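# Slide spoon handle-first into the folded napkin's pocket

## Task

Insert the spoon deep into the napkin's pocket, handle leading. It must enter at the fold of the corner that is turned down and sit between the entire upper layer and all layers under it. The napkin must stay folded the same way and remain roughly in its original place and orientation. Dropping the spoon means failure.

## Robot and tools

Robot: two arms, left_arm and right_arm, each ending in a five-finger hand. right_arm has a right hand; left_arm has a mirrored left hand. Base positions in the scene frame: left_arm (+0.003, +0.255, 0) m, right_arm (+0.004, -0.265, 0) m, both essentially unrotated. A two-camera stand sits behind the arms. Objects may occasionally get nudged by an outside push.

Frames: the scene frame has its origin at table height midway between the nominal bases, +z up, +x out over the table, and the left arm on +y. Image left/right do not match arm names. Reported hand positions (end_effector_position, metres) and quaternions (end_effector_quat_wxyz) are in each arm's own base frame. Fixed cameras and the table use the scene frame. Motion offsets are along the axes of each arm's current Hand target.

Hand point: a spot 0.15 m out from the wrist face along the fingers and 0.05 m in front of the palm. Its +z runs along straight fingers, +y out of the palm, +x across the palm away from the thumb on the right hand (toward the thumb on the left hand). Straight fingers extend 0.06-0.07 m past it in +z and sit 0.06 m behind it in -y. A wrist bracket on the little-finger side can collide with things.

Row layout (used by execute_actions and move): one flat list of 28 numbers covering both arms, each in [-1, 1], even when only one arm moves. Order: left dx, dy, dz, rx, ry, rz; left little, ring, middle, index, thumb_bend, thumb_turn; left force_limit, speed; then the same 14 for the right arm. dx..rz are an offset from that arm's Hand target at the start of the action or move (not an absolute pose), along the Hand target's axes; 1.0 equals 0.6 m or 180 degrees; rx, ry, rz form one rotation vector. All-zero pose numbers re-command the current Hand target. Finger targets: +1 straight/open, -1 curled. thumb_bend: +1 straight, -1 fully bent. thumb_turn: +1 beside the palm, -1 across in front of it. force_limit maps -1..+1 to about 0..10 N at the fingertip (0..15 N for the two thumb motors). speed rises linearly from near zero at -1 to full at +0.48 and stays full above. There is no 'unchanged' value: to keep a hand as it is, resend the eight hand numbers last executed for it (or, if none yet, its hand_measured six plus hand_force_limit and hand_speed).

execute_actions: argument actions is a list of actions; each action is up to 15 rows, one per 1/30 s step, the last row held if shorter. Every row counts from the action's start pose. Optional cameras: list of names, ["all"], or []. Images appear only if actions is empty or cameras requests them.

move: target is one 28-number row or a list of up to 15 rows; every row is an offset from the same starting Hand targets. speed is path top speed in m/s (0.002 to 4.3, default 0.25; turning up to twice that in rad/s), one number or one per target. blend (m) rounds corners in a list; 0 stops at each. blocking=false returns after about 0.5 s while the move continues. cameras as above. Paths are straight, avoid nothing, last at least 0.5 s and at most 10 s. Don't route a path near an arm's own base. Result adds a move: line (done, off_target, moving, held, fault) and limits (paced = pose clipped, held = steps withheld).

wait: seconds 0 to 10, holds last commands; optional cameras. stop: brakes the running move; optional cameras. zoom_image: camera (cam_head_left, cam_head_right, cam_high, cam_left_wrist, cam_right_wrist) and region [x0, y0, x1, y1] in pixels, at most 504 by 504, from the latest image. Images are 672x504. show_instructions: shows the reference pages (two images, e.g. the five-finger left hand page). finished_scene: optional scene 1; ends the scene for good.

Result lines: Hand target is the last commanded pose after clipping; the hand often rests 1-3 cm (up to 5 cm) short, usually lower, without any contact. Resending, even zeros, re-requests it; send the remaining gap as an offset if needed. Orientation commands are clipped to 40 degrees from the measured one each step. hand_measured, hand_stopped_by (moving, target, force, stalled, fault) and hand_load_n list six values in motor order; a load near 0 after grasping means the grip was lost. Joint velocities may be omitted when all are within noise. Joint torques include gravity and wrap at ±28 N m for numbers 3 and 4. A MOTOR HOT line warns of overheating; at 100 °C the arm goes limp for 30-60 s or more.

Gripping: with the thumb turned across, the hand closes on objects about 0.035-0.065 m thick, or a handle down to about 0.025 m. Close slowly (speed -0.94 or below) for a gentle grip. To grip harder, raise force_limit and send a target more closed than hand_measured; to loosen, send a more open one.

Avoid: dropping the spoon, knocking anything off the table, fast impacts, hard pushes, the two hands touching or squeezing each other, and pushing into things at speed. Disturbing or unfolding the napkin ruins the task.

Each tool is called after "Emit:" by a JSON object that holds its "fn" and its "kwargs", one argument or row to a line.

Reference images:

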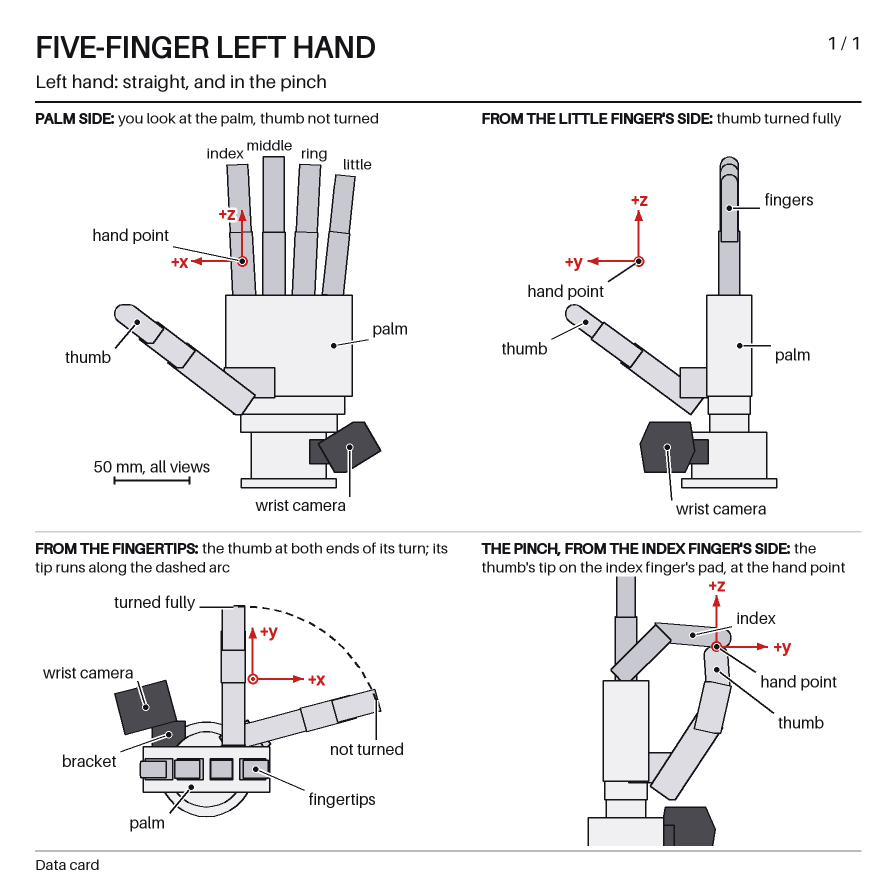

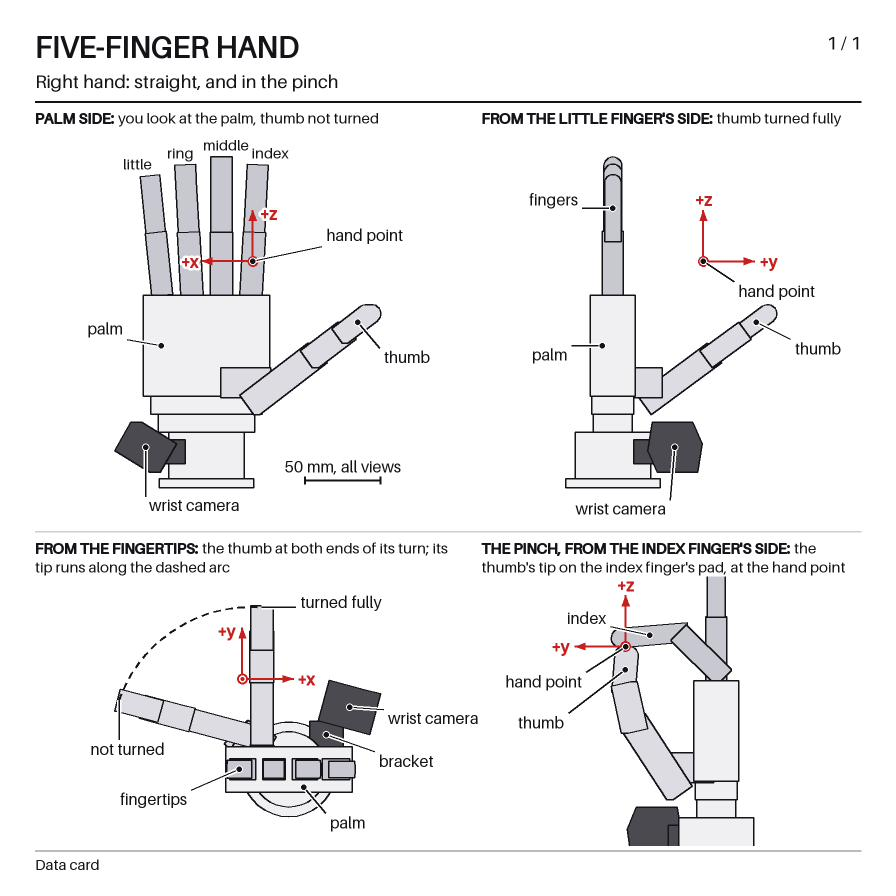

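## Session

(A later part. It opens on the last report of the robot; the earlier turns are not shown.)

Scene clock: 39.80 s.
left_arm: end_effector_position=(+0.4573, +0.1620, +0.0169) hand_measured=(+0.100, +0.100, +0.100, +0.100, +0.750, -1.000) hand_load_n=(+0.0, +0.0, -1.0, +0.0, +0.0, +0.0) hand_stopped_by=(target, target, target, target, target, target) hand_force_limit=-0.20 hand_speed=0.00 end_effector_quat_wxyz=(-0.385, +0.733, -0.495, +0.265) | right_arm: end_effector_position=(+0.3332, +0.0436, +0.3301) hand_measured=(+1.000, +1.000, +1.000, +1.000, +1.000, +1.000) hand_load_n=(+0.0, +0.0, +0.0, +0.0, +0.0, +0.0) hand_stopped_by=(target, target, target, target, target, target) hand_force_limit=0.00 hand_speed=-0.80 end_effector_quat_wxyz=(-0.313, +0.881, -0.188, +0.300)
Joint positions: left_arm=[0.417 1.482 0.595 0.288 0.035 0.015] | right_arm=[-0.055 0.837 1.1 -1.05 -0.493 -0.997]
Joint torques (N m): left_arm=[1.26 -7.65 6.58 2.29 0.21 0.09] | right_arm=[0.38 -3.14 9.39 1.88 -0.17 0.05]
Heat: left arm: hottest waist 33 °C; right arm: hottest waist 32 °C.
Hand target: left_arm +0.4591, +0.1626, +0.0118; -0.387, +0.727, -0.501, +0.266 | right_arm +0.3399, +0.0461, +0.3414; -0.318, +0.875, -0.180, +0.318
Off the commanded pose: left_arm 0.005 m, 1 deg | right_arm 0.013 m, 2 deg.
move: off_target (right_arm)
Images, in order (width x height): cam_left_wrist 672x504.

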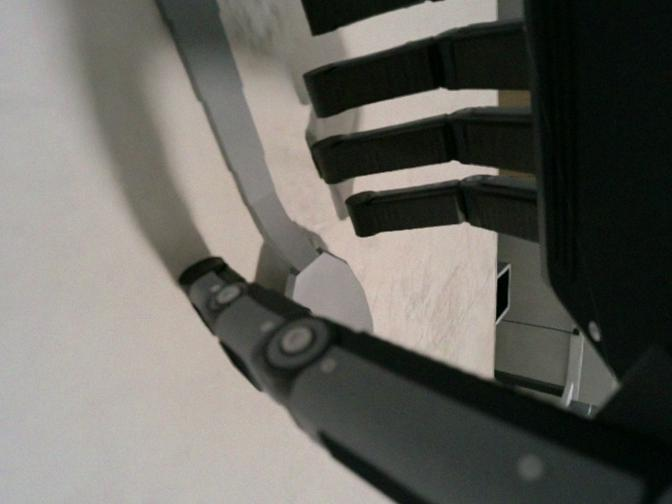

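Emit:
{"fn": "move", "kwargs": {
  "target": [0,0,0,0,0,0, 0.05,0.0,-0.2,-0.2,0.4,-1,-0.5,-0.9, 0,0,0,0,0,0, 1,1,1,1,1,1,0,-0.8],
  "speed": 0.03,
  "cameras": ["cam_left_wrist"]
}}

Scene clock: 43.17 s.
left_arm: end_effector_position=(+0.4572, +0.1620, +0.0147) hand_measured=(+0.050, +0.000, -0.200, -0.200, +0.400, -1.000) hand_load_n=(+0.0, +0.0, +0.0, +1.0, +0.5, -0.5) hand_stopped_by=(target, target, target, target, target, target) hand_force_limit=-0.50 hand_speed=-0.90 end_effector_quat_wxyz=(-0.384, +0.733, -0.495, +0.264) | right_arm: end_effector_position=(+0.3332, +0.0436, +0.3301) hand_measured=(+1.000, +1.000, +1.000, +1.000, +1.000, +1.000) hand_load_n=(+0.0, +0.0, +0.0, -0.5, +0.0, +0.0) hand_stopped_by=(target, target, target, target, target, target) hand_force_limit=0.00 hand_speed=-0.80 end_effector_quat_wxyz=(-0.313, +0.881, -0.188, +0.300)
Joint positions: left_arm=[0.417 1.488 0.595 0.291 0.035 0.015] | right_arm=[-0.055 0.837 1.1 -1.05 -0.493 -0.997]
Joint torques (N m): left_arm=[1.08 -8.29 6.65 2.19 0.2 0.1] | right_arm=[0.44 -3.19 9.42 1.89 -0.16 0.04]
Heat: left arm: hottest waist 33 °C; right arm: hottest waist 32 °C.
Hand target: left_arm +0.4591, +0.1626, +0.0118; -0.387, +0.727, -0.501, +0.266 | right_arm +0.3399, +0.0461, +0.3414; -0.318, +0.875, -0.180, +0.318
Off the commanded pose: left_arm 0.003 m, 1 deg | right_arm 0.013 m, 2 deg.
move: off_target (right_arm)
Images, in order (width x height): cam_left_wrist 672x504.

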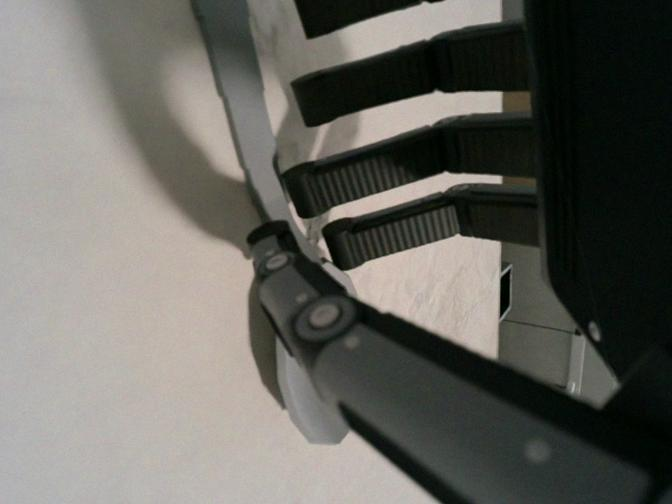

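Emit:
{"fn": "move", "kwargs": {
  "target": [0,0,0,0,0,0, 0.0,-0.1,-0.6,-0.6,0.1,-1,-0.45,-0.9, 0,0,0,0,0,0, 1,1,1,1,1,1,0,-0.8],
  "speed": 0.03,
  "cameras": ["cam_left_wrist"]
}}

Scene clock: 44.83 s.
left_arm: end_effector_position=(+0.4572, +0.1620, +0.0147) hand_measured=(+0.000, -0.100, -0.318, -0.432, +0.332, -1.000) hand_load_n=(+0.0, +0.0, +5.0, +2.5, +4.5, +0.0) hand_stopped_by=(target, target, force, force, force, target) hand_force_limit=-0.45 hand_speed=-0.90 end_effector_quat_wxyz=(-0.384, +0.733, -0.495, +0.264) | right_arm: end_effector_position=(+0.3332, +0.0436, +0.3301) hand_measured=(+1.000, +1.000, +1.000, +1.000, +1.000, +1.000) hand_load_n=(+0.0, +0.0, +0.0, +0.0, +0.0, +0.0) hand_stopped_by=(target, target, target, target, target, target) hand_force_limit=0.00 hand_speed=-0.80 end_effector_quat_wxyz=(-0.313, +0.881, -0.188, +0.300)
Joint positions: left_arm=[0.417 1.488 0.595 0.291 0.035 0.015] | right_arm=[-0.055 0.837 1.1 -1.05 -0.493 -0.997]
Joint torques (N m): left_arm=[1.32 -8.23 6.63 2.17 0.19 0.1] | right_arm=[0.32 -3.25 9.4 1.87 -0.17 0.06]
Heat: left arm: hottest waist 33 °C; right arm: hottest waist 32 °C.
Hand target: left_arm +0.4591, +0.1626, +0.0118; -0.387, +0.727, -0.501, +0.266 | right_arm +0.3399, +0.0461, +0.3414; -0.318, +0.875, -0.180, +0.318
Off the commanded pose: left_arm 0.003 m, 1 deg | right_arm 0.013 m, 2 deg.
move: off_target (right_arm)
Images, in order (width x height): cam_left_wrist 672x504.

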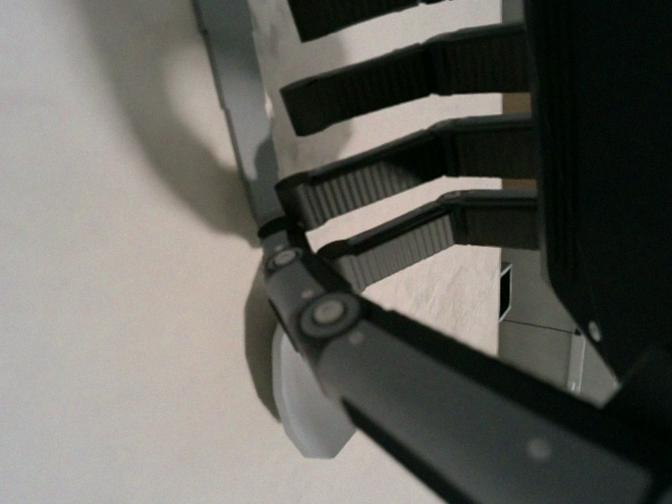

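Emit:
{"fn": "move", "kwargs": {
  "target": [0,-0.0483,-0.0326,0,0,0, 0.0,-0.1,-0.6,-0.6,0.1,-1,-0.45,-0.9, 0,0,0,0,0,0, 1,1,1,1,1,1,0,-0.8],
  "speed": 0.04,
  "cameras": ["cam_left_wrist","cam_high"]
}}

Scene clock: 46.57 s.
left_arm: end_effector_position=(+0.4456, +0.1568, +0.0264) hand_measured=(+0.000, -0.100, -0.318, -0.432, +0.332, -1.000) hand_load_n=(+0.5, +0.0, +4.5, +2.5, +5.0, +0.0) hand_stopped_by=(target, target, force, force, force, target) hand_force_limit=-0.45 hand_speed=-0.90 end_effector_quat_wxyz=(-0.372, +0.740, -0.499, +0.256) | right_arm: end_effector_position=(+0.3332, +0.0436, +0.3301) hand_measured=(+1.000, +1.000, +1.000, +1.000, +1.000, +1.000) hand_load_n=(+0.0, +0.0, +0.0, +0.0, +0.0, +0.0) hand_stopped_by=(target, target, target, target, target, target) hand_force_limit=0.00 hand_speed=-0.80 end_effector_quat_wxyz=(-0.313, +0.881, -0.188, +0.300)
Joint positions: left_arm=[0.417 1.424 0.595 0.194 0.035 0.015] | right_arm=[-0.055 0.837 1.1 -1.05 -0.493 -0.997]
Joint torques (N m): left_arm=[1.2 -10.46 9.87 1.03 0.19 0.1] | right_arm=[0.38 -3.19 9.39 1.88 -0.17 0.05]
Heat: left arm: hottest waist 33 °C; right arm: hottest waist 32 °C.
Hand target: left_arm +0.4591, +0.1625, +0.0468; -0.387, +0.727, -0.501, +0.266 | right_arm +0.3399, +0.0461, +0.3414; -0.318, +0.875, -0.180, +0.318
Off the commanded pose: left_arm 0.025 m, 3 deg | right_arm 0.013 m, 2 deg.
move: off_target (left_arm, right_arm)
Images, in order (width x height): cam_high 672x504, cam_left_wrist 672x504.

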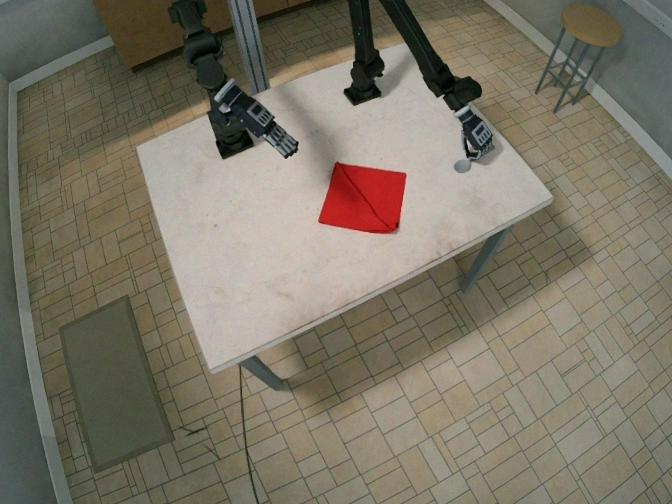

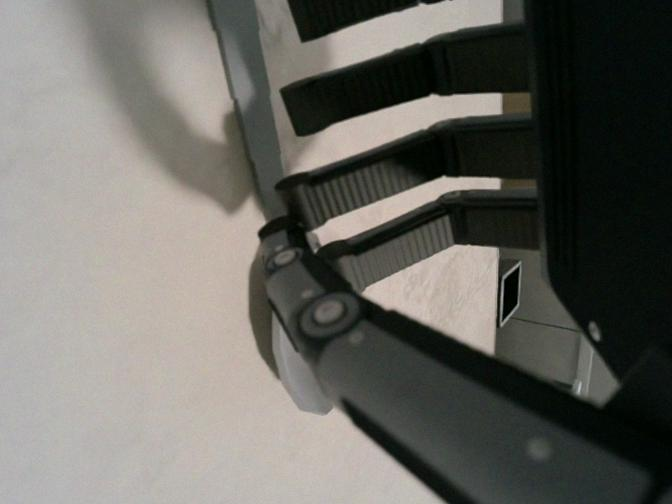

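Emit:
{"fn": "move", "kwargs": {
  "target": [0,-0.0552,-0.0373,0,0,0, 0.0,-0.1,-0.6,-0.6,0.1,-1,-0.45,-0.9, 0,0,0,0,0,0, 1,1,1,1,1,1,0,-0.8],
  "speed": 0.05,
  "cameras": ["cam_left_wrist","cam_high","cam_head_left"]
}}

Scene clock: 48.23 s.
left_arm: end_effector_position=(+0.4387, +0.1538, +0.0567) hand_measured=(+0.000, -0.100, -0.318, -0.432, +0.332, -1.000) hand_load_n=(+0.0, +0.0, +4.5, +2.5, +5.0, +0.5) hand_stopped_by=(target, target, force, force, force, target) hand_force_limit=-0.45 hand_speed=-0.90 end_effector_quat_wxyz=(-0.365, +0.743, -0.501, +0.252) | right_arm: end_effector_position=(+0.3332, +0.0436, +0.3301) hand_measured=(+1.000, +1.000, +1.000, +1.000, +1.000, +1.000) hand_load_n=(+0.0, +0.0, +0.0, +0.0, +0.0, +0.0) hand_stopped_by=(target, target, target, target, target, target) hand_force_limit=0.00 hand_speed=-0.80 end_effector_quat_wxyz=(-0.313, +0.881, -0.188, +0.300)
Joint positions: left_arm=[0.417 1.329 0.624 0.051 0.035 0.015] | right_arm=[-0.055 0.837 1.1 -1.05 -0.493 -0.997]
Joint torques (N m): left_arm=[1.38 -9.47 12.23 0.91 0.18 0.11] | right_arm=[0.38 -3.31 9.42 1.88 -0.16 0.06]
Heat: left arm: hottest waist 33 °C; right arm: hottest waist 32 °C.
Hand target: left_arm +0.4591, +0.1624, +0.0867; -0.387, +0.727, -0.501, +0.266 | right_arm +0.3399, +0.0461, +0.3414; -0.318, +0.875, -0.180, +0.318
Off the commanded pose: left_arm 0.037 m, 4 deg | right_arm 0.013 m, 2 deg.
move: off_target (left_arm, right_arm)
Images, in order (width x height): cam_head_left 672x504, cam_high 672x504, cam_left_wrist 672x504.

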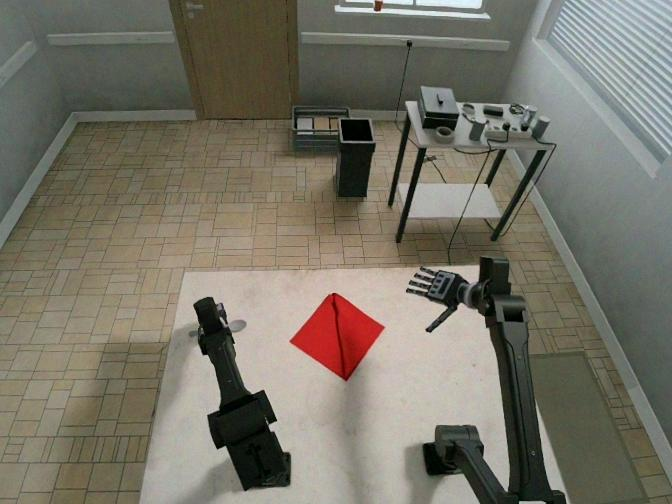

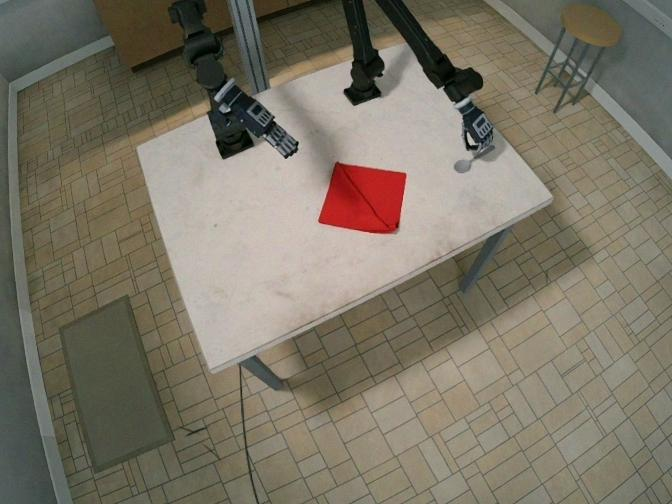

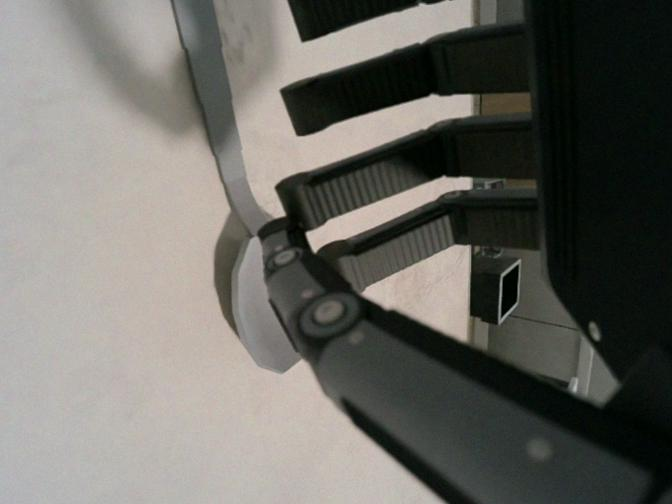

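Emit:
{"fn": "move", "kwargs": {
  "target": [-0.003,-0.0785,-0.0623,0,0,0, 0.35,0.35,0.35,0.35,0.85,-1,-0.45,-0.2, 0,0,0,0,0,0, 1,1,1,1,1,1,0,-0.8],
  "speed": 0.1,
  "cameras": ["cam_left_wrist","cam_high","cam_head_left"]
}}

Scene clock: 51.33 s.
left_arm: end_effector_position=(+0.4371, +0.1525, +0.1139) hand_measured=(+0.350, +0.350, +0.350, +0.350, +0.850, -1.000) hand_load_n=(+0.0, +0.0, +0.0, +0.0, +0.0, +0.0) hand_stopped_by=(target, target, target, target, target, target) hand_force_limit=-0.45 hand_speed=-0.20 end_effector_quat_wxyz=(-0.364, +0.743, -0.502, +0.252) | right_arm: end_effector_position=(+0.3332, +0.0436, +0.3301) hand_measured=(+1.000, +1.000, +1.000, +1.000, +1.000, +1.000) hand_load_n=(+0.0, +0.0, +0.0, +0.0, +0.0, +0.0) hand_stopped_by=(target, target, target, target, target, target) hand_force_limit=0.00 hand_speed=-0.80 end_effector_quat_wxyz=(-0.313, +0.881, -0.188, +0.300)
Joint positions: left_arm=[0.417 1.21 0.707 -0.151 0.038 0.017] | right_arm=[-0.055 0.837 1.1 -1.05 -0.493 -0.997]
Joint torques (N m): left_arm=[1.38 -8.64 13.56 1.01 0.21 0.11] | right_arm=[0.56 -3.19 9.4 1.88 -0.16 0.04]
Heat: left arm: hottest waist 33 °C; right arm: hottest waist 32 °C.
Hand target: left_arm +0.4541, +0.1623, +0.1467; -0.387, +0.727, -0.501, +0.266 | right_arm +0.3399, +0.0461, +0.3414; -0.318, +0.875, -0.180, +0.318
Off the commanded pose: left_arm 0.038 m, 4 deg | right_arm 0.013 m, 2 deg.
move: off_target (left_arm, right_arm)
Images, in order (width x height): cam_head_left 672x504, cam_high 672x504, cam_left_wrist 672x504.

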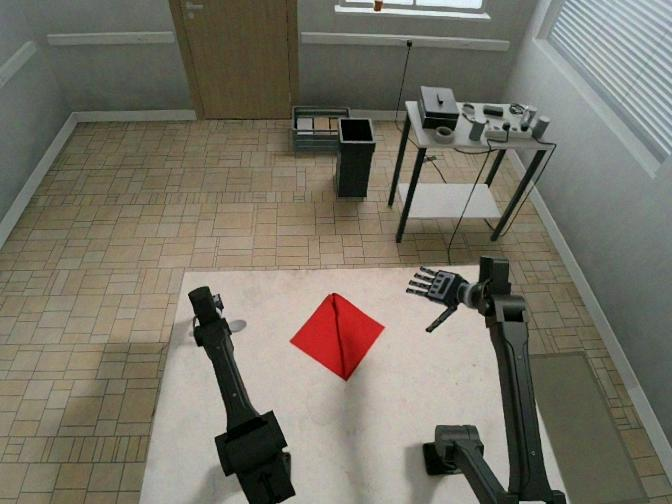

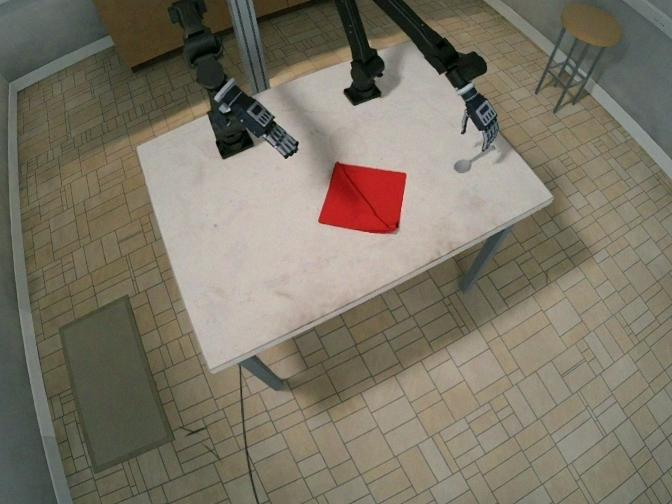

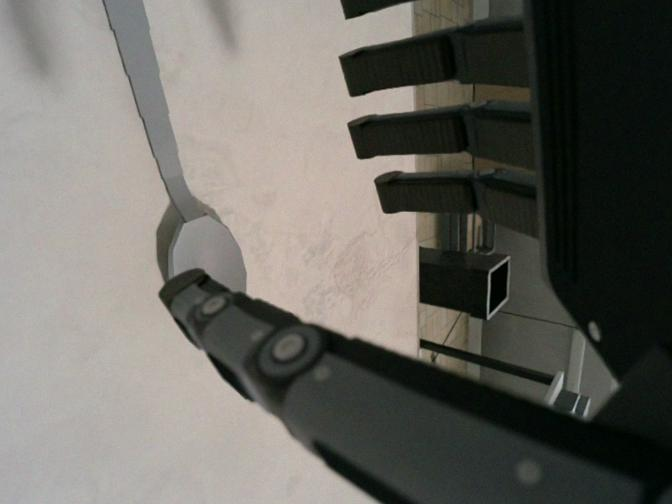

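Emit:
{"fn": "move", "kwargs": {
  "target": [0.1062,0.1272,0.07,0,0.0207,0.014, 0.35,0.35,0.35,0.35,0.85,-1,-0.45,-0.2, 0,0,0,0,0,0, 1,1,1,1,1,1,0,-0.8],
  "speed": 0.1,
  "cameras": ["cam_left_wrist"]
}}

Scene clock: 54.53 s.
left_arm: end_effector_position=(+0.4639, +0.0981, +0.0591) hand_measured=(+0.350, +0.350, +0.350, +0.350, +0.850, -1.000) hand_load_n=(+0.0, +0.0, -0.5, +0.0, +0.0, +0.0) hand_stopped_by=(target, target, target, target, target, target) hand_force_limit=-0.45 hand_speed=-0.20 end_effector_quat_wxyz=(-0.369, +0.707, -0.536, +0.277) | right_arm: end_effector_position=(+0.3332, +0.0436, +0.3301) hand_measured=(+1.000, +1.000, +1.000, +1.000, +1.000, +1.000) hand_load_n=(+0.0, +0.0, +0.0, +0.0, +0.0, +0.0) hand_stopped_by=(target, target, target, target, target, target) hand_force_limit=0.00 hand_speed=-0.80 end_effector_quat_wxyz=(-0.313, +0.881, -0.188, +0.300)
Joint positions: left_arm=[0.273 1.339 0.618 0.11 -0.004 0.001] | right_arm=[-0.055 0.837 1.1 -1.05 -0.493 -0.997]
Joint torques (N m): left_arm=[0.38 -7.24 7.92 2.37 -0.22 -0.14] | right_arm=[0.56 -3.25 9.4 1.85 -0.16 0.04]
Heat: left arm: hottest waist 33 °C; right arm: hottest waist 32 °C.
Hand target: left_arm +0.4694, +0.1001, +0.0598; -0.377, +0.706, -0.529, +0.281 | right_arm +0.3399, +0.0461, +0.3414; -0.318, +0.875, -0.180, +0.318
Off the commanded pose: left_arm 0.006 m, 1 deg | right_arm 0.013 m, 2 deg.
move: off_target (right_arm)
Images, in order (width x height): cam_left_wrist 672x504.

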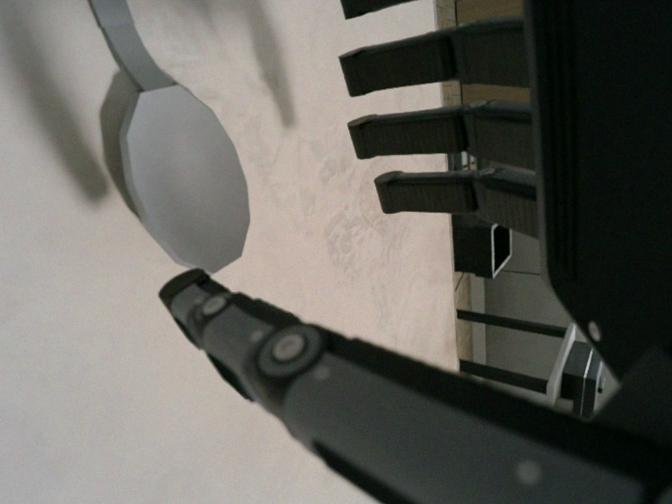

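Emit:
{"fn": "move", "kwargs": {
  "target": [-0.0067,0.0478,0.0123,0,0,0, 0.35,0.35,0.35,0.35,0.85,-1,-0.45,-0.2, 0,0,0,0,0,0, 1,1,1,1,1,1,0,-0.8],
  "speed": 0.06,
  "cameras": ["cam_left_wrist"]
}}

Scene clock: 56.33 s.
left_arm: end_effector_position=(+0.4549, +0.0956, +0.0318) hand_measured=(+0.350, +0.350, +0.350, +0.350, +0.850, -1.000) hand_load_n=(+0.0, +0.0, +0.0, +0.0, +0.0, +0.5) hand_stopped_by=(target, target, target, target, target, target) hand_force_limit=-0.45 hand_speed=-0.20 end_effector_quat_wxyz=(-0.369, +0.707, -0.536, +0.278) | right_arm: end_effector_position=(+0.3332, +0.0436, +0.3301) hand_measured=(+1.000, +1.000, +1.000, +1.000, +1.000, +1.000) hand_load_n=(+0.0, +0.0, +0.0, +0.0, +0.0, +0.0) hand_stopped_by=(target, target, target, target, target, target) hand_force_limit=0.00 hand_speed=-0.80 end_effector_quat_wxyz=(-0.313, +0.881, -0.188, +0.300)
Joint positions: left_arm=[0.273 1.385 0.562 0.214 -0.004 0.001] | right_arm=[-0.055 0.837 1.1 -1.05 -0.493 -0.997]
Joint torques (N m): left_arm=[1.2 -7.06 7.24 2.32 0.18 -0.06] | right_arm=[0.44 -3.19 9.39 1.88 -0.16 0.05]
Heat: left arm: hottest waist 33 °C; right arm: hottest waist 32 °C.
Hand target: left_arm +0.4588, +0.1013, +0.0319; -0.377, +0.706, -0.529, +0.281 | right_arm +0.3399, +0.0461, +0.3414; -0.318, +0.875, -0.180, +0.318
Off the commanded pose: left_arm 0.007 m, 1 deg | right_arm 0.013 m, 2 deg.
move: off_target (right_arm)
Images, in order (width x height): cam_left_wrist 672x504.

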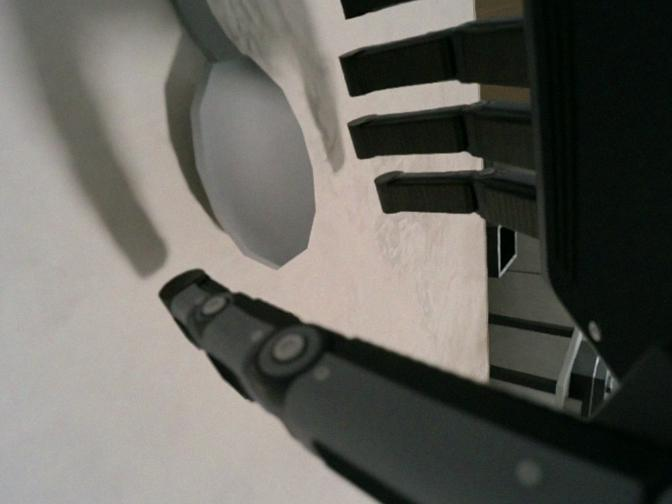

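Emit:
{"fn": "move", "kwargs": {
  "target": [-0.02,0.0165,0.0172,0,0,0, 0.35,0.35,0.35,0.35,0.85,-1,-0.45,-0.2, 0,0,0,0,0,0, 1,1,1,1,1,1,0,-0.8],
  "speed": 0.04,
  "cameras": ["cam_left_wrist"]
}}

Scene clock: 59.43 s.
left_arm: end_effector_position=(+0.4544, +0.1123, +0.0183) hand_measured=(+0.350, +0.350, +0.350, +0.350, +0.850, -1.000) hand_load_n=(+0.0, +0.0, +0.0, +0.0, +0.0, +0.0) hand_stopped_by=(target, target, target, target, target, target) hand_force_limit=-0.45 hand_speed=-0.20 end_effector_quat_wxyz=(-0.370, +0.715, -0.524, +0.277) | right_arm: end_effector_position=(+0.3332, +0.0436, +0.3301) hand_measured=(+1.000, +1.000, +1.000, +1.000, +1.000, +1.000) hand_load_n=(+0.0, +0.0, +0.0, +0.0, +0.0, +0.0) hand_stopped_by=(target, target, target, target, target, target) hand_force_limit=0.00 hand_speed=-0.80 end_effector_quat_wxyz=(-0.313, +0.881, -0.188, +0.300)
Joint positions: left_arm=[0.316 1.434 0.557 0.268 0.016 0.001] | right_arm=[-0.055 0.837 1.1 -1.05 -0.493 -0.997]
Joint torques (N m): left_arm=[1.38 -7.65 6.87 2.36 0.2 0.11] | right_arm=[0.38 -3.14 9.42 1.87 -0.17 0.05]
Heat: left arm: hottest waist 33 °C; right arm: hottest waist 32 °C.
Hand target: left_arm +0.4583, +0.1136, +0.0179; -0.377, +0.706, -0.529, +0.281 | right_arm +0.3399, +0.0461, +0.3414; -0.318, +0.875, -0.180, +0.318
Off the commanded pose: left_arm 0.004 m, 1 deg | right_arm 0.013 m, 2 deg.
move: off_target (right_arm)
Images, in order (width x height): cam_left_wrist 672x504.

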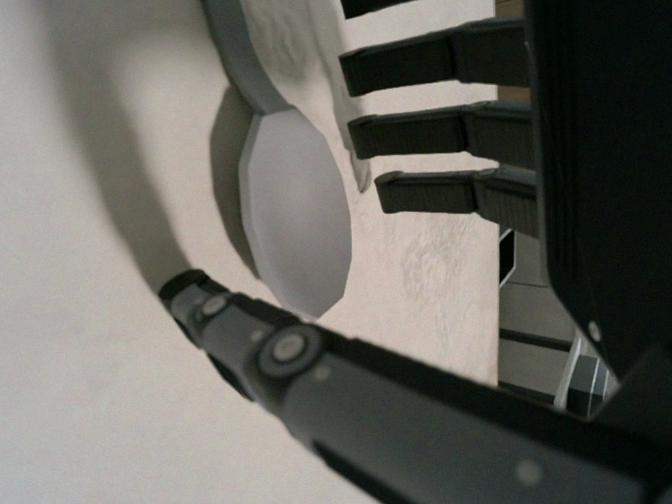

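Emit:
{"fn": "move", "kwargs": {
  "target": [0,0.0055,0.0037,0,0,0, 0.3,0.25,0.13,0.13,0.6,-1,-0.5,-0.85, 0,0,0,0,0,0, 1,1,1,1,1,1,0,-0.8],
  "speed": 0.03,
  "cameras": ["cam_left_wrist"]
}}

Scene clock: 61.40 s.
left_arm: end_effector_position=(+0.4559, +0.1128, +0.0167) hand_measured=(+0.300, +0.250, +0.130, +0.130, +0.600, -1.000) hand_load_n=(+0.0, +0.0, +0.0, +0.0, +0.0, +0.0) hand_stopped_by=(target, target, target, target, target, target) hand_force_limit=-0.50 hand_speed=-0.85 end_effector_quat_wxyz=(-0.372, +0.714, -0.523, +0.279) | right_arm: end_effector_position=(+0.3332, +0.0436, +0.3301) hand_measured=(+1.000, +1.000, +1.000, +1.000, +1.000, +1.000) hand_load_n=(+0.0, +0.0, +0.0, -0.5, +0.0, +0.0) hand_stopped_by=(target, target, target, target, target, target) hand_force_limit=0.00 hand_speed=-0.80 end_effector_quat_wxyz=(-0.313, +0.881, -0.188, +0.300)
Joint positions: left_arm=[0.316 1.444 0.555 0.285 0.016 0.001] | right_arm=[-0.055 0.837 1.1 -1.05 -0.493 -0.997]
Joint torques (N m): left_arm=[1.32 -7.12 6.64 2.25 0.2 0.12] | right_arm=[0.44 -3.25 9.39 1.91 -0.16 0.05]
Heat: left arm: hottest waist 33 °C; right arm: hottest waist 32 °C.
Hand target: left_arm +0.4583, +0.1137, +0.0140; -0.377, +0.706, -0.529, +0.281 | right_arm +0.3399, +0.0461, +0.3414; -0.318, +0.875, -0.180, +0.318
Off the commanded pose: left_arm 0.004 m, 1 deg | right_arm 0.013 m, 2 deg.
move: off_target (right_arm)
Images, in order (width x height): cam_left_wrist 672x504.

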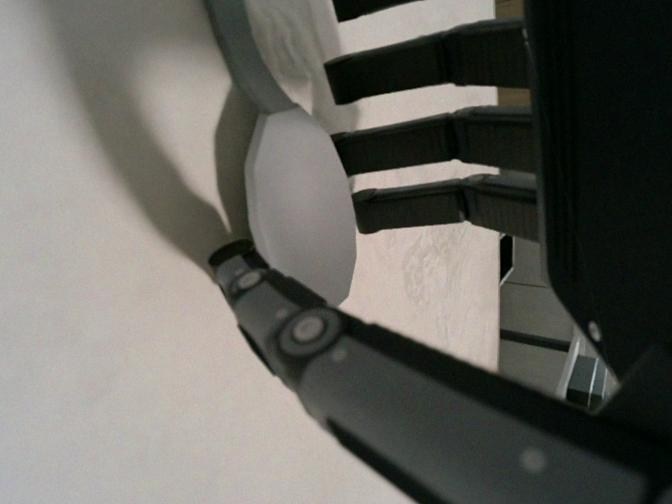

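Emit:
{"fn": "move", "kwargs": {
  "target": [0,0,0,0,0,0, 0.25,0.2,-0.15,-0.15,0.35,-1,-0.3,-0.9, 0,0,0,0,0,0, 1,1,1,1,1,1,0,-0.8],
  "speed": 0.03,
  "cameras": ["cam_left_wrist"]
}}

Scene clock: 62.37 s.
left_arm: end_effector_position=(+0.4558, +0.1128, +0.0167) hand_measured=(+0.250, +0.200, +0.096, +0.058, +0.572, -1.000) hand_load_n=(+0.0, +0.0, +3.0, +4.5, +6.5, +0.5) hand_stopped_by=(target, target, force, force, force, target) hand_force_limit=-0.30 hand_speed=-0.90 end_effector_quat_wxyz=(-0.373, +0.714, -0.524, +0.278) | right_arm: end_effector_position=(+0.3332, +0.0436, +0.3301) hand_measured=(+1.000, +1.000, +1.000, +1.000, +1.000, +1.000) hand_load_n=(+0.0, +0.0, +0.0, +0.0, +0.5, +0.0) hand_stopped_by=(target, target, target, target, target, target) hand_force_limit=0.00 hand_speed=-0.80 end_effector_quat_wxyz=(-0.313, +0.881, -0.188, +0.300)
Joint positions: left_arm=[0.316 1.444 0.555 0.285 0.016 0.003] | right_arm=[-0.055 0.837 1.1 -1.05 -0.493 -0.997]
Joint torques (N m): left_arm=[1.32 -7.18 6.63 2.28 0.18 0.1] | right_arm=[0.44 -3.31 9.43 1.84 -0.17 0.05]
Heat: left arm: hottest waist 33 °C; right arm: hottest waist 32 °C.
Hand target: left_arm +0.4583, +0.1137, +0.0140; -0.377, +0.706, -0.529, +0.281 | right_arm +0.3399, +0.0461, +0.3414; -0.318, +0.875, -0.180, +0.318
Off the commanded pose: left_arm 0.004 m, 1 deg | right_arm 0.013 m, 2 deg.
move: off_target (right_arm)
Images, in order (width x height): cam_left_wrist 672x504.

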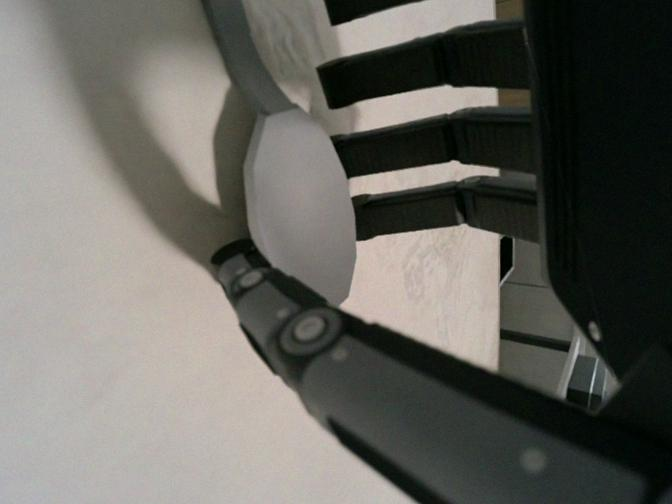

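Emit:
{"fn": "move", "kwargs": {
  "target": [0,0,0,0,0,0, 0.25,0.2,-0.2,-0.2,0.3,-1,0.1,-0.92, 0,0,0,0,0,0, 1,1,1,1,1,1,0,-0.8],
  "speed": 0.03,
  "cameras": []
}}

Emit:
{"fn": "move", "kwargs": {
  "target": [0,-0.083,-0.056,0,0,0, 0.25,0.2,-0.2,-0.2,0.3,-1,0.1,-0.92, 0,0,0,0,0,0, 1,1,1,1,1,1,0,-0.8],
  "speed": 0.05,
  "cameras": ["cam_left_wrist","cam_high","cam_head_left"]
}}

Scene clock: 63.53 s.
left_arm: end_effector_position=(+0.4558, +0.1129, +0.0166) hand_measured=(+0.250, +0.200, +0.082, +0.052, +0.572, -1.000) hand_load_n=(+0.0, +0.0, +5.5, +4.5, +9.0, +0.5) hand_stopped_by=(target, target, force, force, force, target) hand_force_limit=0.10 hand_speed=-0.92 end_effector_quat_wxyz=(-0.373, +0.713, -0.524, +0.278) | right_arm: end_effector_position=(+0.3332, +0.0436, +0.3301) hand_measured=(+1.000, +1.000, +1.000, +1.000, +1.000, +1.000) hand_load_n=(+0.0, +0.0, +0.0, +0.0, +0.0, +0.0) hand_stopped_by=(target, target, target, target, target, target) hand_force_limit=0.00 hand_speed=-0.80 end_effector_quat_wxyz=(-0.313, +0.881, -0.188, +0.300)
Joint positions: left_arm=[0.316 1.444 0.555 0.285 0.016 0.004] | right_arm=[-0.055 0.837 1.1 -1.05 -0.493 -0.997]
Joint torques (N m): left_arm=[1.38 -7.3 6.65 2.28 0.18 0.11] | right_arm=[0.5 -3.31 9.42 1.88 -0.17 0.04]
Heat: left arm: hottest waist 33 °C; right arm: hottest waist 32 °C.
Hand target: left_arm +0.4583, +0.1137, +0.0140; -0.377, +0.706, -0.529, +0.281 | right_arm +0.3399, +0.0461, +0.3414; -0.318, +0.875, -0.180, +0.318
Off the commanded pose: left_arm 0.004 m, 1 deg | right_arm 0.013 m, 2 deg.
move: off_target (right_arm)
No camera images: "cameras" was empty.

Scene clock: 65.77 s.
left_arm: end_effector_position=(+0.4331, +0.1035, +0.0400) hand_measured=(+0.250, +0.200, +0.082, +0.052, +0.572, -1.000) hand_load_n=(+0.0, +0.0, +5.5, +4.5, +9.5, +0.5) hand_stopped_by=(target, target, force, force, force, target) hand_force_limit=0.10 hand_speed=-0.92 end_effector_quat_wxyz=(-0.348, +0.724, -0.534, +0.264) | right_arm: end_effector_position=(+0.3332, +0.0436, +0.3301) hand_measured=(+1.000, +1.000, +1.000, +1.000, +1.000, +1.000) hand_load_n=(+0.0, +0.0, +0.0, +0.0, +0.0, +0.0) hand_stopped_by=(target, target, target, target, target, target) hand_force_limit=0.00 hand_speed=-0.80 end_effector_quat_wxyz=(-0.313, +0.881, -0.188, +0.300)
Joint positions: left_arm=[0.314 1.316 0.563 0.087 0.022 0.003] | right_arm=[-0.055 0.837 1.1 -1.05 -0.493 -0.997]
Joint torques (N m): left_arm=[1.26 -9.58 12.41 1.09 0.14 0.1] | right_arm=[0.38 -3.14 9.43 1.89 -0.16 0.05]
Heat: left arm: hottest waist 33 °C; right arm: hottest waist 32 °C.
Hand target: left_arm +0.4583, +0.1135, +0.0740; -0.377, +0.706, -0.529, +0.281 | right_arm +0.3399, +0.0461, +0.3414; -0.318, +0.875, -0.180, +0.318
Off the commanded pose: left_arm 0.044 m, 4 deg | right_arm 0.013 m, 2 deg.
move: off_target (left_arm, right_arm)
Images, in order (width x height): cam_head_left 672x504, cam_high 672x504, cam_left_wrist 672x504.

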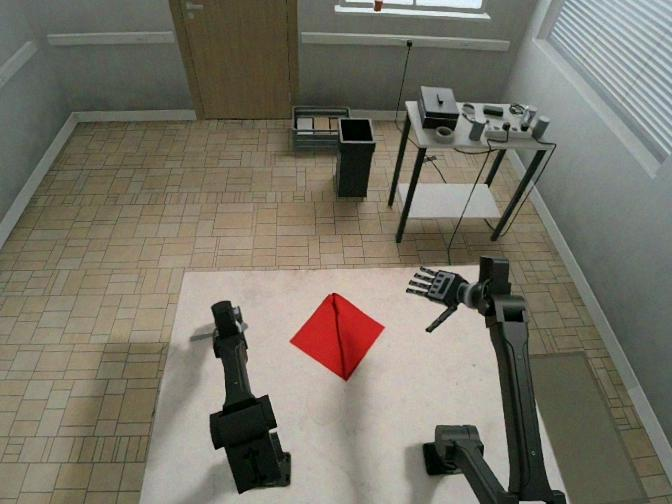

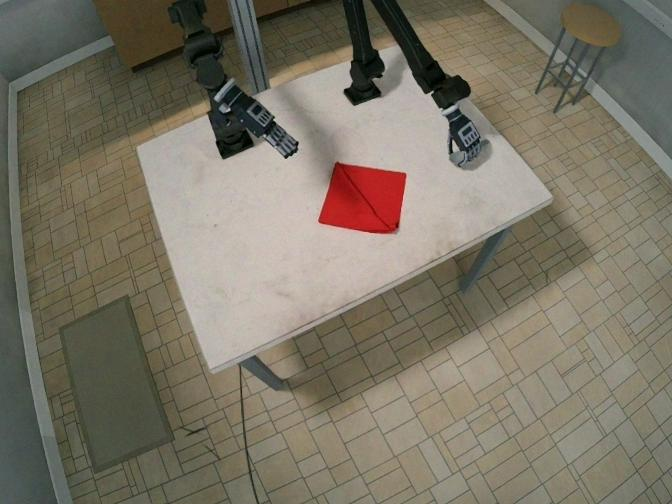

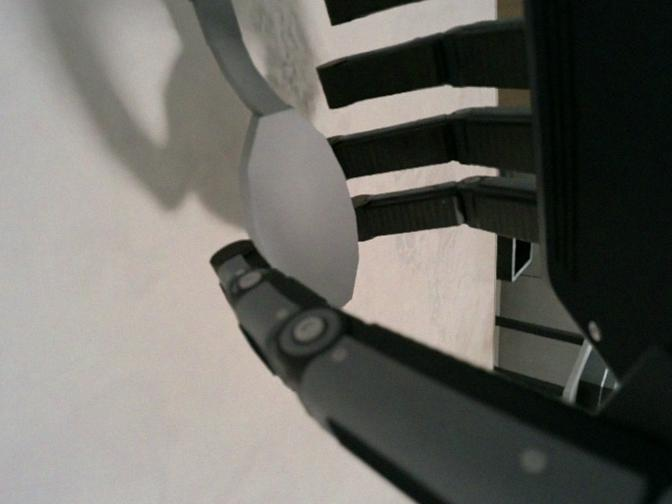

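Emit:
{"fn": "move", "kwargs": {
  "target": [
    [-0.0108,-0.0755,-0.0847,0,0,0, 0.25,0.2,-0.2,-0.2,0.3,-1,0.1,-0.92, 0,0,0,0,0,0, 1,1,1,1,1,1,0,-0.8],
    [-0.053,0.0095,-0.1635,0,-0.4076,-0.2749, 0.25,0.2,-0.2,-0.2,0.3,-1,0.1,-0.92, 0,0,0,0,0,0, 1,1,1,1,1,1,0,-0.8]
  ],
  "speed": [0.06,0.18],
  "blend": [0.01,0],
  "cameras": ["cam_left_wrist","cam_high","cam_head_left","cam_head_right"]
}}

Scene clock: 73.53 s.
left_arm: end_effector_position=(+0.3507, +0.1245, +0.1115) hand_measured=(+0.250, +0.200, +0.082, +0.052, +0.572, -1.000) hand_load_n=(+0.0, +0.0, +5.5, +4.5, +9.5, +0.5) hand_stopped_by=(target, target, force, force, force, target) hand_force_limit=0.10 hand_speed=-0.92 end_effector_quat_wxyz=(-0.467, +0.874, +0.111, -0.073) | right_arm: end_effector_position=(+0.3332, +0.0436, +0.3301) hand_measured=(+1.000, +1.000, +1.000, +1.000, +1.000, +1.000) hand_load_n=(+0.0, +0.0, +0.0, +0.0, +0.0, +0.0) hand_stopped_by=(target, target, target, target, target, target) hand_force_limit=0.00 hand_speed=-0.80 end_effector_quat_wxyz=(-0.313, +0.881, -0.188, +0.300)
Joint positions: left_arm=[-0.017 1.467 0.985 -1.507 -0.921 -2.051] | right_arm=[-0.055 0.837 1.1 -1.05 -0.493 -0.997]
Joint torques (N m): left_arm=[0.15 -8.06 11.32 -1.05 -0.58 -0.14] | right_arm=[0.56 -3.37 9.4 1.87 -0.16 0.05]
Heat: left arm: hottest waist 33 °C; right arm: hottest waist 32 °C.
Hand target: left_arm +0.3682, +0.1201, +0.1242; -0.466, +0.875, +0.114, -0.061 | right_arm +0.3399, +0.0461, +0.3414; -0.318, +0.875, -0.180, +0.318
Off the commanded pose: left_arm 0.022 m, 1 deg | right_arm 0.013 m, 2 deg.
move: off_target (left_arm, right_arm)
Images, in order (width x height): cam_head_left 672x504, cam_head_right 672x504, cam_high 672x504, cam_left_wrist 672x504.

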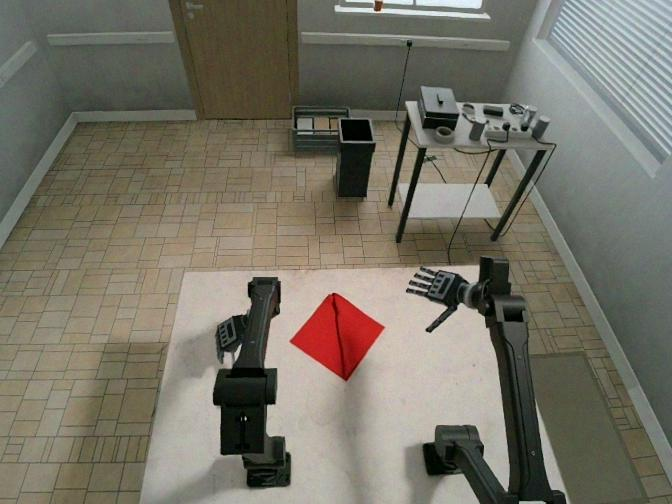

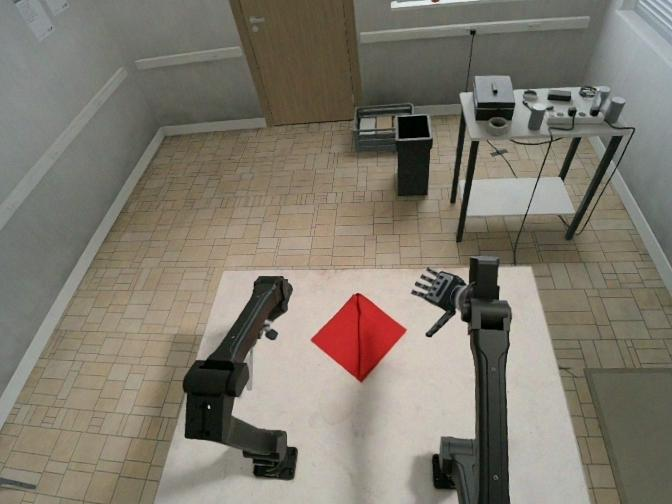

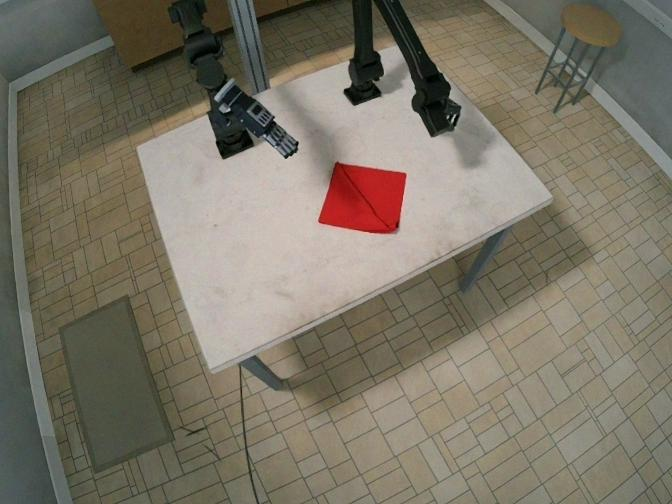

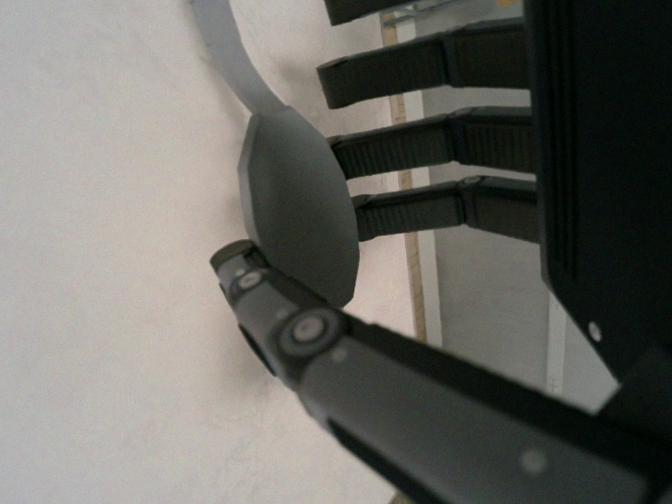

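Emit:
{"fn": "move", "kwargs": {
  "target": [-0.0153,0.1327,0.0982,0,0,0, 0.25,0.2,-0.2,-0.2,0.3,-1,0.1,-0.92, 0,0,0,0,0,0, 1,1,1,1,1,1,0,-0.8],
  "speed": 0.07,
  "cameras": ["cam_left_wrist"]
}}

Scene clock: 76.13 s.
left_arm: end_effector_position=(+0.3559, +0.1243, +0.0280) hand_measured=(+0.250, +0.200, +0.082, +0.052, +0.572, -1.000) hand_load_n=(+0.0, +0.0, +5.5, +4.5, +9.5, +1.0) hand_stopped_by=(target, target, force, force, force, target) hand_force_limit=0.10 hand_speed=-0.92 end_effector_quat_wxyz=(-0.465, +0.875, +0.116, -0.062) | right_arm: end_effector_position=(+0.3332, +0.0436, +0.3301) hand_measured=(+1.000, +1.000, +1.000, +1.000, +1.000, +1.000) hand_load_n=(+0.0, +0.0, +0.0, +0.0, +0.0, +0.0) hand_stopped_by=(target, target, target, target, target, target) hand_force_limit=0.00 hand_speed=-0.80 end_effector_quat_wxyz=(-0.313, +0.881, -0.188, +0.300)
Joint positions: left_arm=[-0.017 1.6 0.879 -1.24 -0.921 -2.046] | right_arm=[-0.055 0.837 1.1 -1.05 -0.493 -0.997]
Joint torques (N m): left_arm=[0.73 -9.11 6 -0.05 -0.68 -0.05] | right_arm=[0.38 -3.14 9.42 1.88 -0.16 0.04]
Heat: left arm: hottest waist 33 °C; right arm: hottest waist 32 °C.
Hand target: left_arm +0.3582, +0.1222, +0.0253; -0.466, +0.875, +0.114, -0.061 | right_arm +0.3399, +0.0461, +0.3414; -0.318, +0.875, -0.180, +0.318
Off the commanded pose: left_arm 0.004 m, 0 deg | right_arm 0.013 m, 2 deg.
move: off_target (right_arm)
Images, in order (width x height): cam_left_wrist 672x504.

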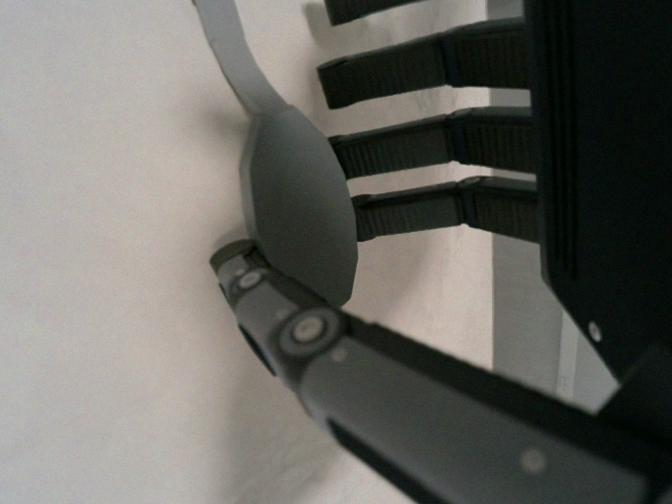

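Emit:
{"fn": "move", "kwargs": {
  "target": [0,0.0166,0.0111,0,0,0, 0.25,0.2,-0.2,-0.2,0.3,-1,0.1,-0.92, 0,0,0,0,0,0, 1,1,1,1,1,1,0,-0.8],
  "speed": 0.03,
  "cameras": ["cam_left_wrist"]
}}

Scene clock: 77.23 s.
left_arm: end_effector_position=(+0.3569, +0.1238, +0.0206) hand_measured=(+0.250, +0.200, +0.082, +0.052, +0.572, -1.000) hand_load_n=(+0.0, +0.0, +5.0, +4.5, +9.5, +1.0) hand_stopped_by=(target, target, force, force, force, target) hand_force_limit=0.10 hand_speed=-0.92 end_effector_quat_wxyz=(-0.466, +0.876, +0.114, -0.061) | right_arm: end_effector_position=(+0.3332, +0.0436, +0.3301) hand_measured=(+1.000, +1.000, +1.000, +1.000, +1.000, +1.000) hand_load_n=(+0.0, +0.0, +0.0, +0.0, +0.0, +0.0) hand_stopped_by=(target, target, target, target, target, target) hand_force_limit=0.00 hand_speed=-0.80 end_effector_quat_wxyz=(-0.313, +0.881, -0.188, +0.300)
Joint positions: left_arm=[-0.019 1.615 0.873 -1.216 -0.923 -2.042] | right_arm=[-0.055 0.837 1.1 -1.05 -0.493 -0.997]
Joint torques (N m): left_arm=[0.5 -8.47 5.46 0.18 -0.6 -0.06] | right_arm=[0.26 -3.31 9.42 1.85 -0.16 0.04]
Heat: left arm: hottest waist 33 °C; right arm: hottest waist 32 °C.
Hand target: left_arm +0.3582, +0.1221, +0.0133; -0.466, +0.875, +0.114, -0.061 | right_arm +0.3399, +0.0461, +0.3414; -0.318, +0.875, -0.180, +0.318
Off the commanded pose: left_arm 0.008 m, 0 deg | right_arm 0.013 m, 2 deg.
move: off_target (right_arm)
Images, in order (width x height): cam_left_wrist 672x504.

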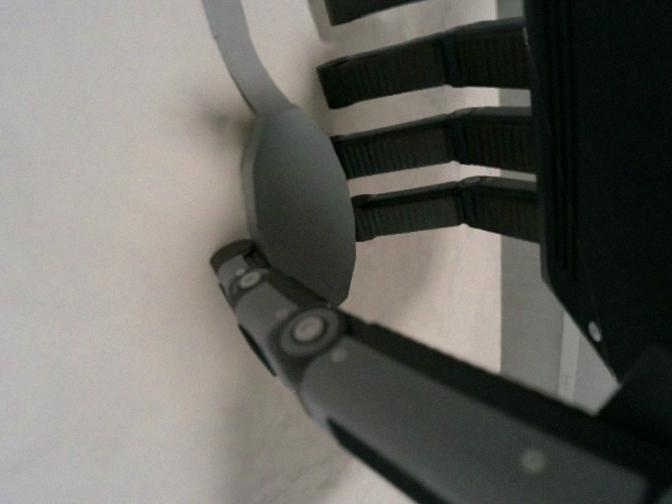

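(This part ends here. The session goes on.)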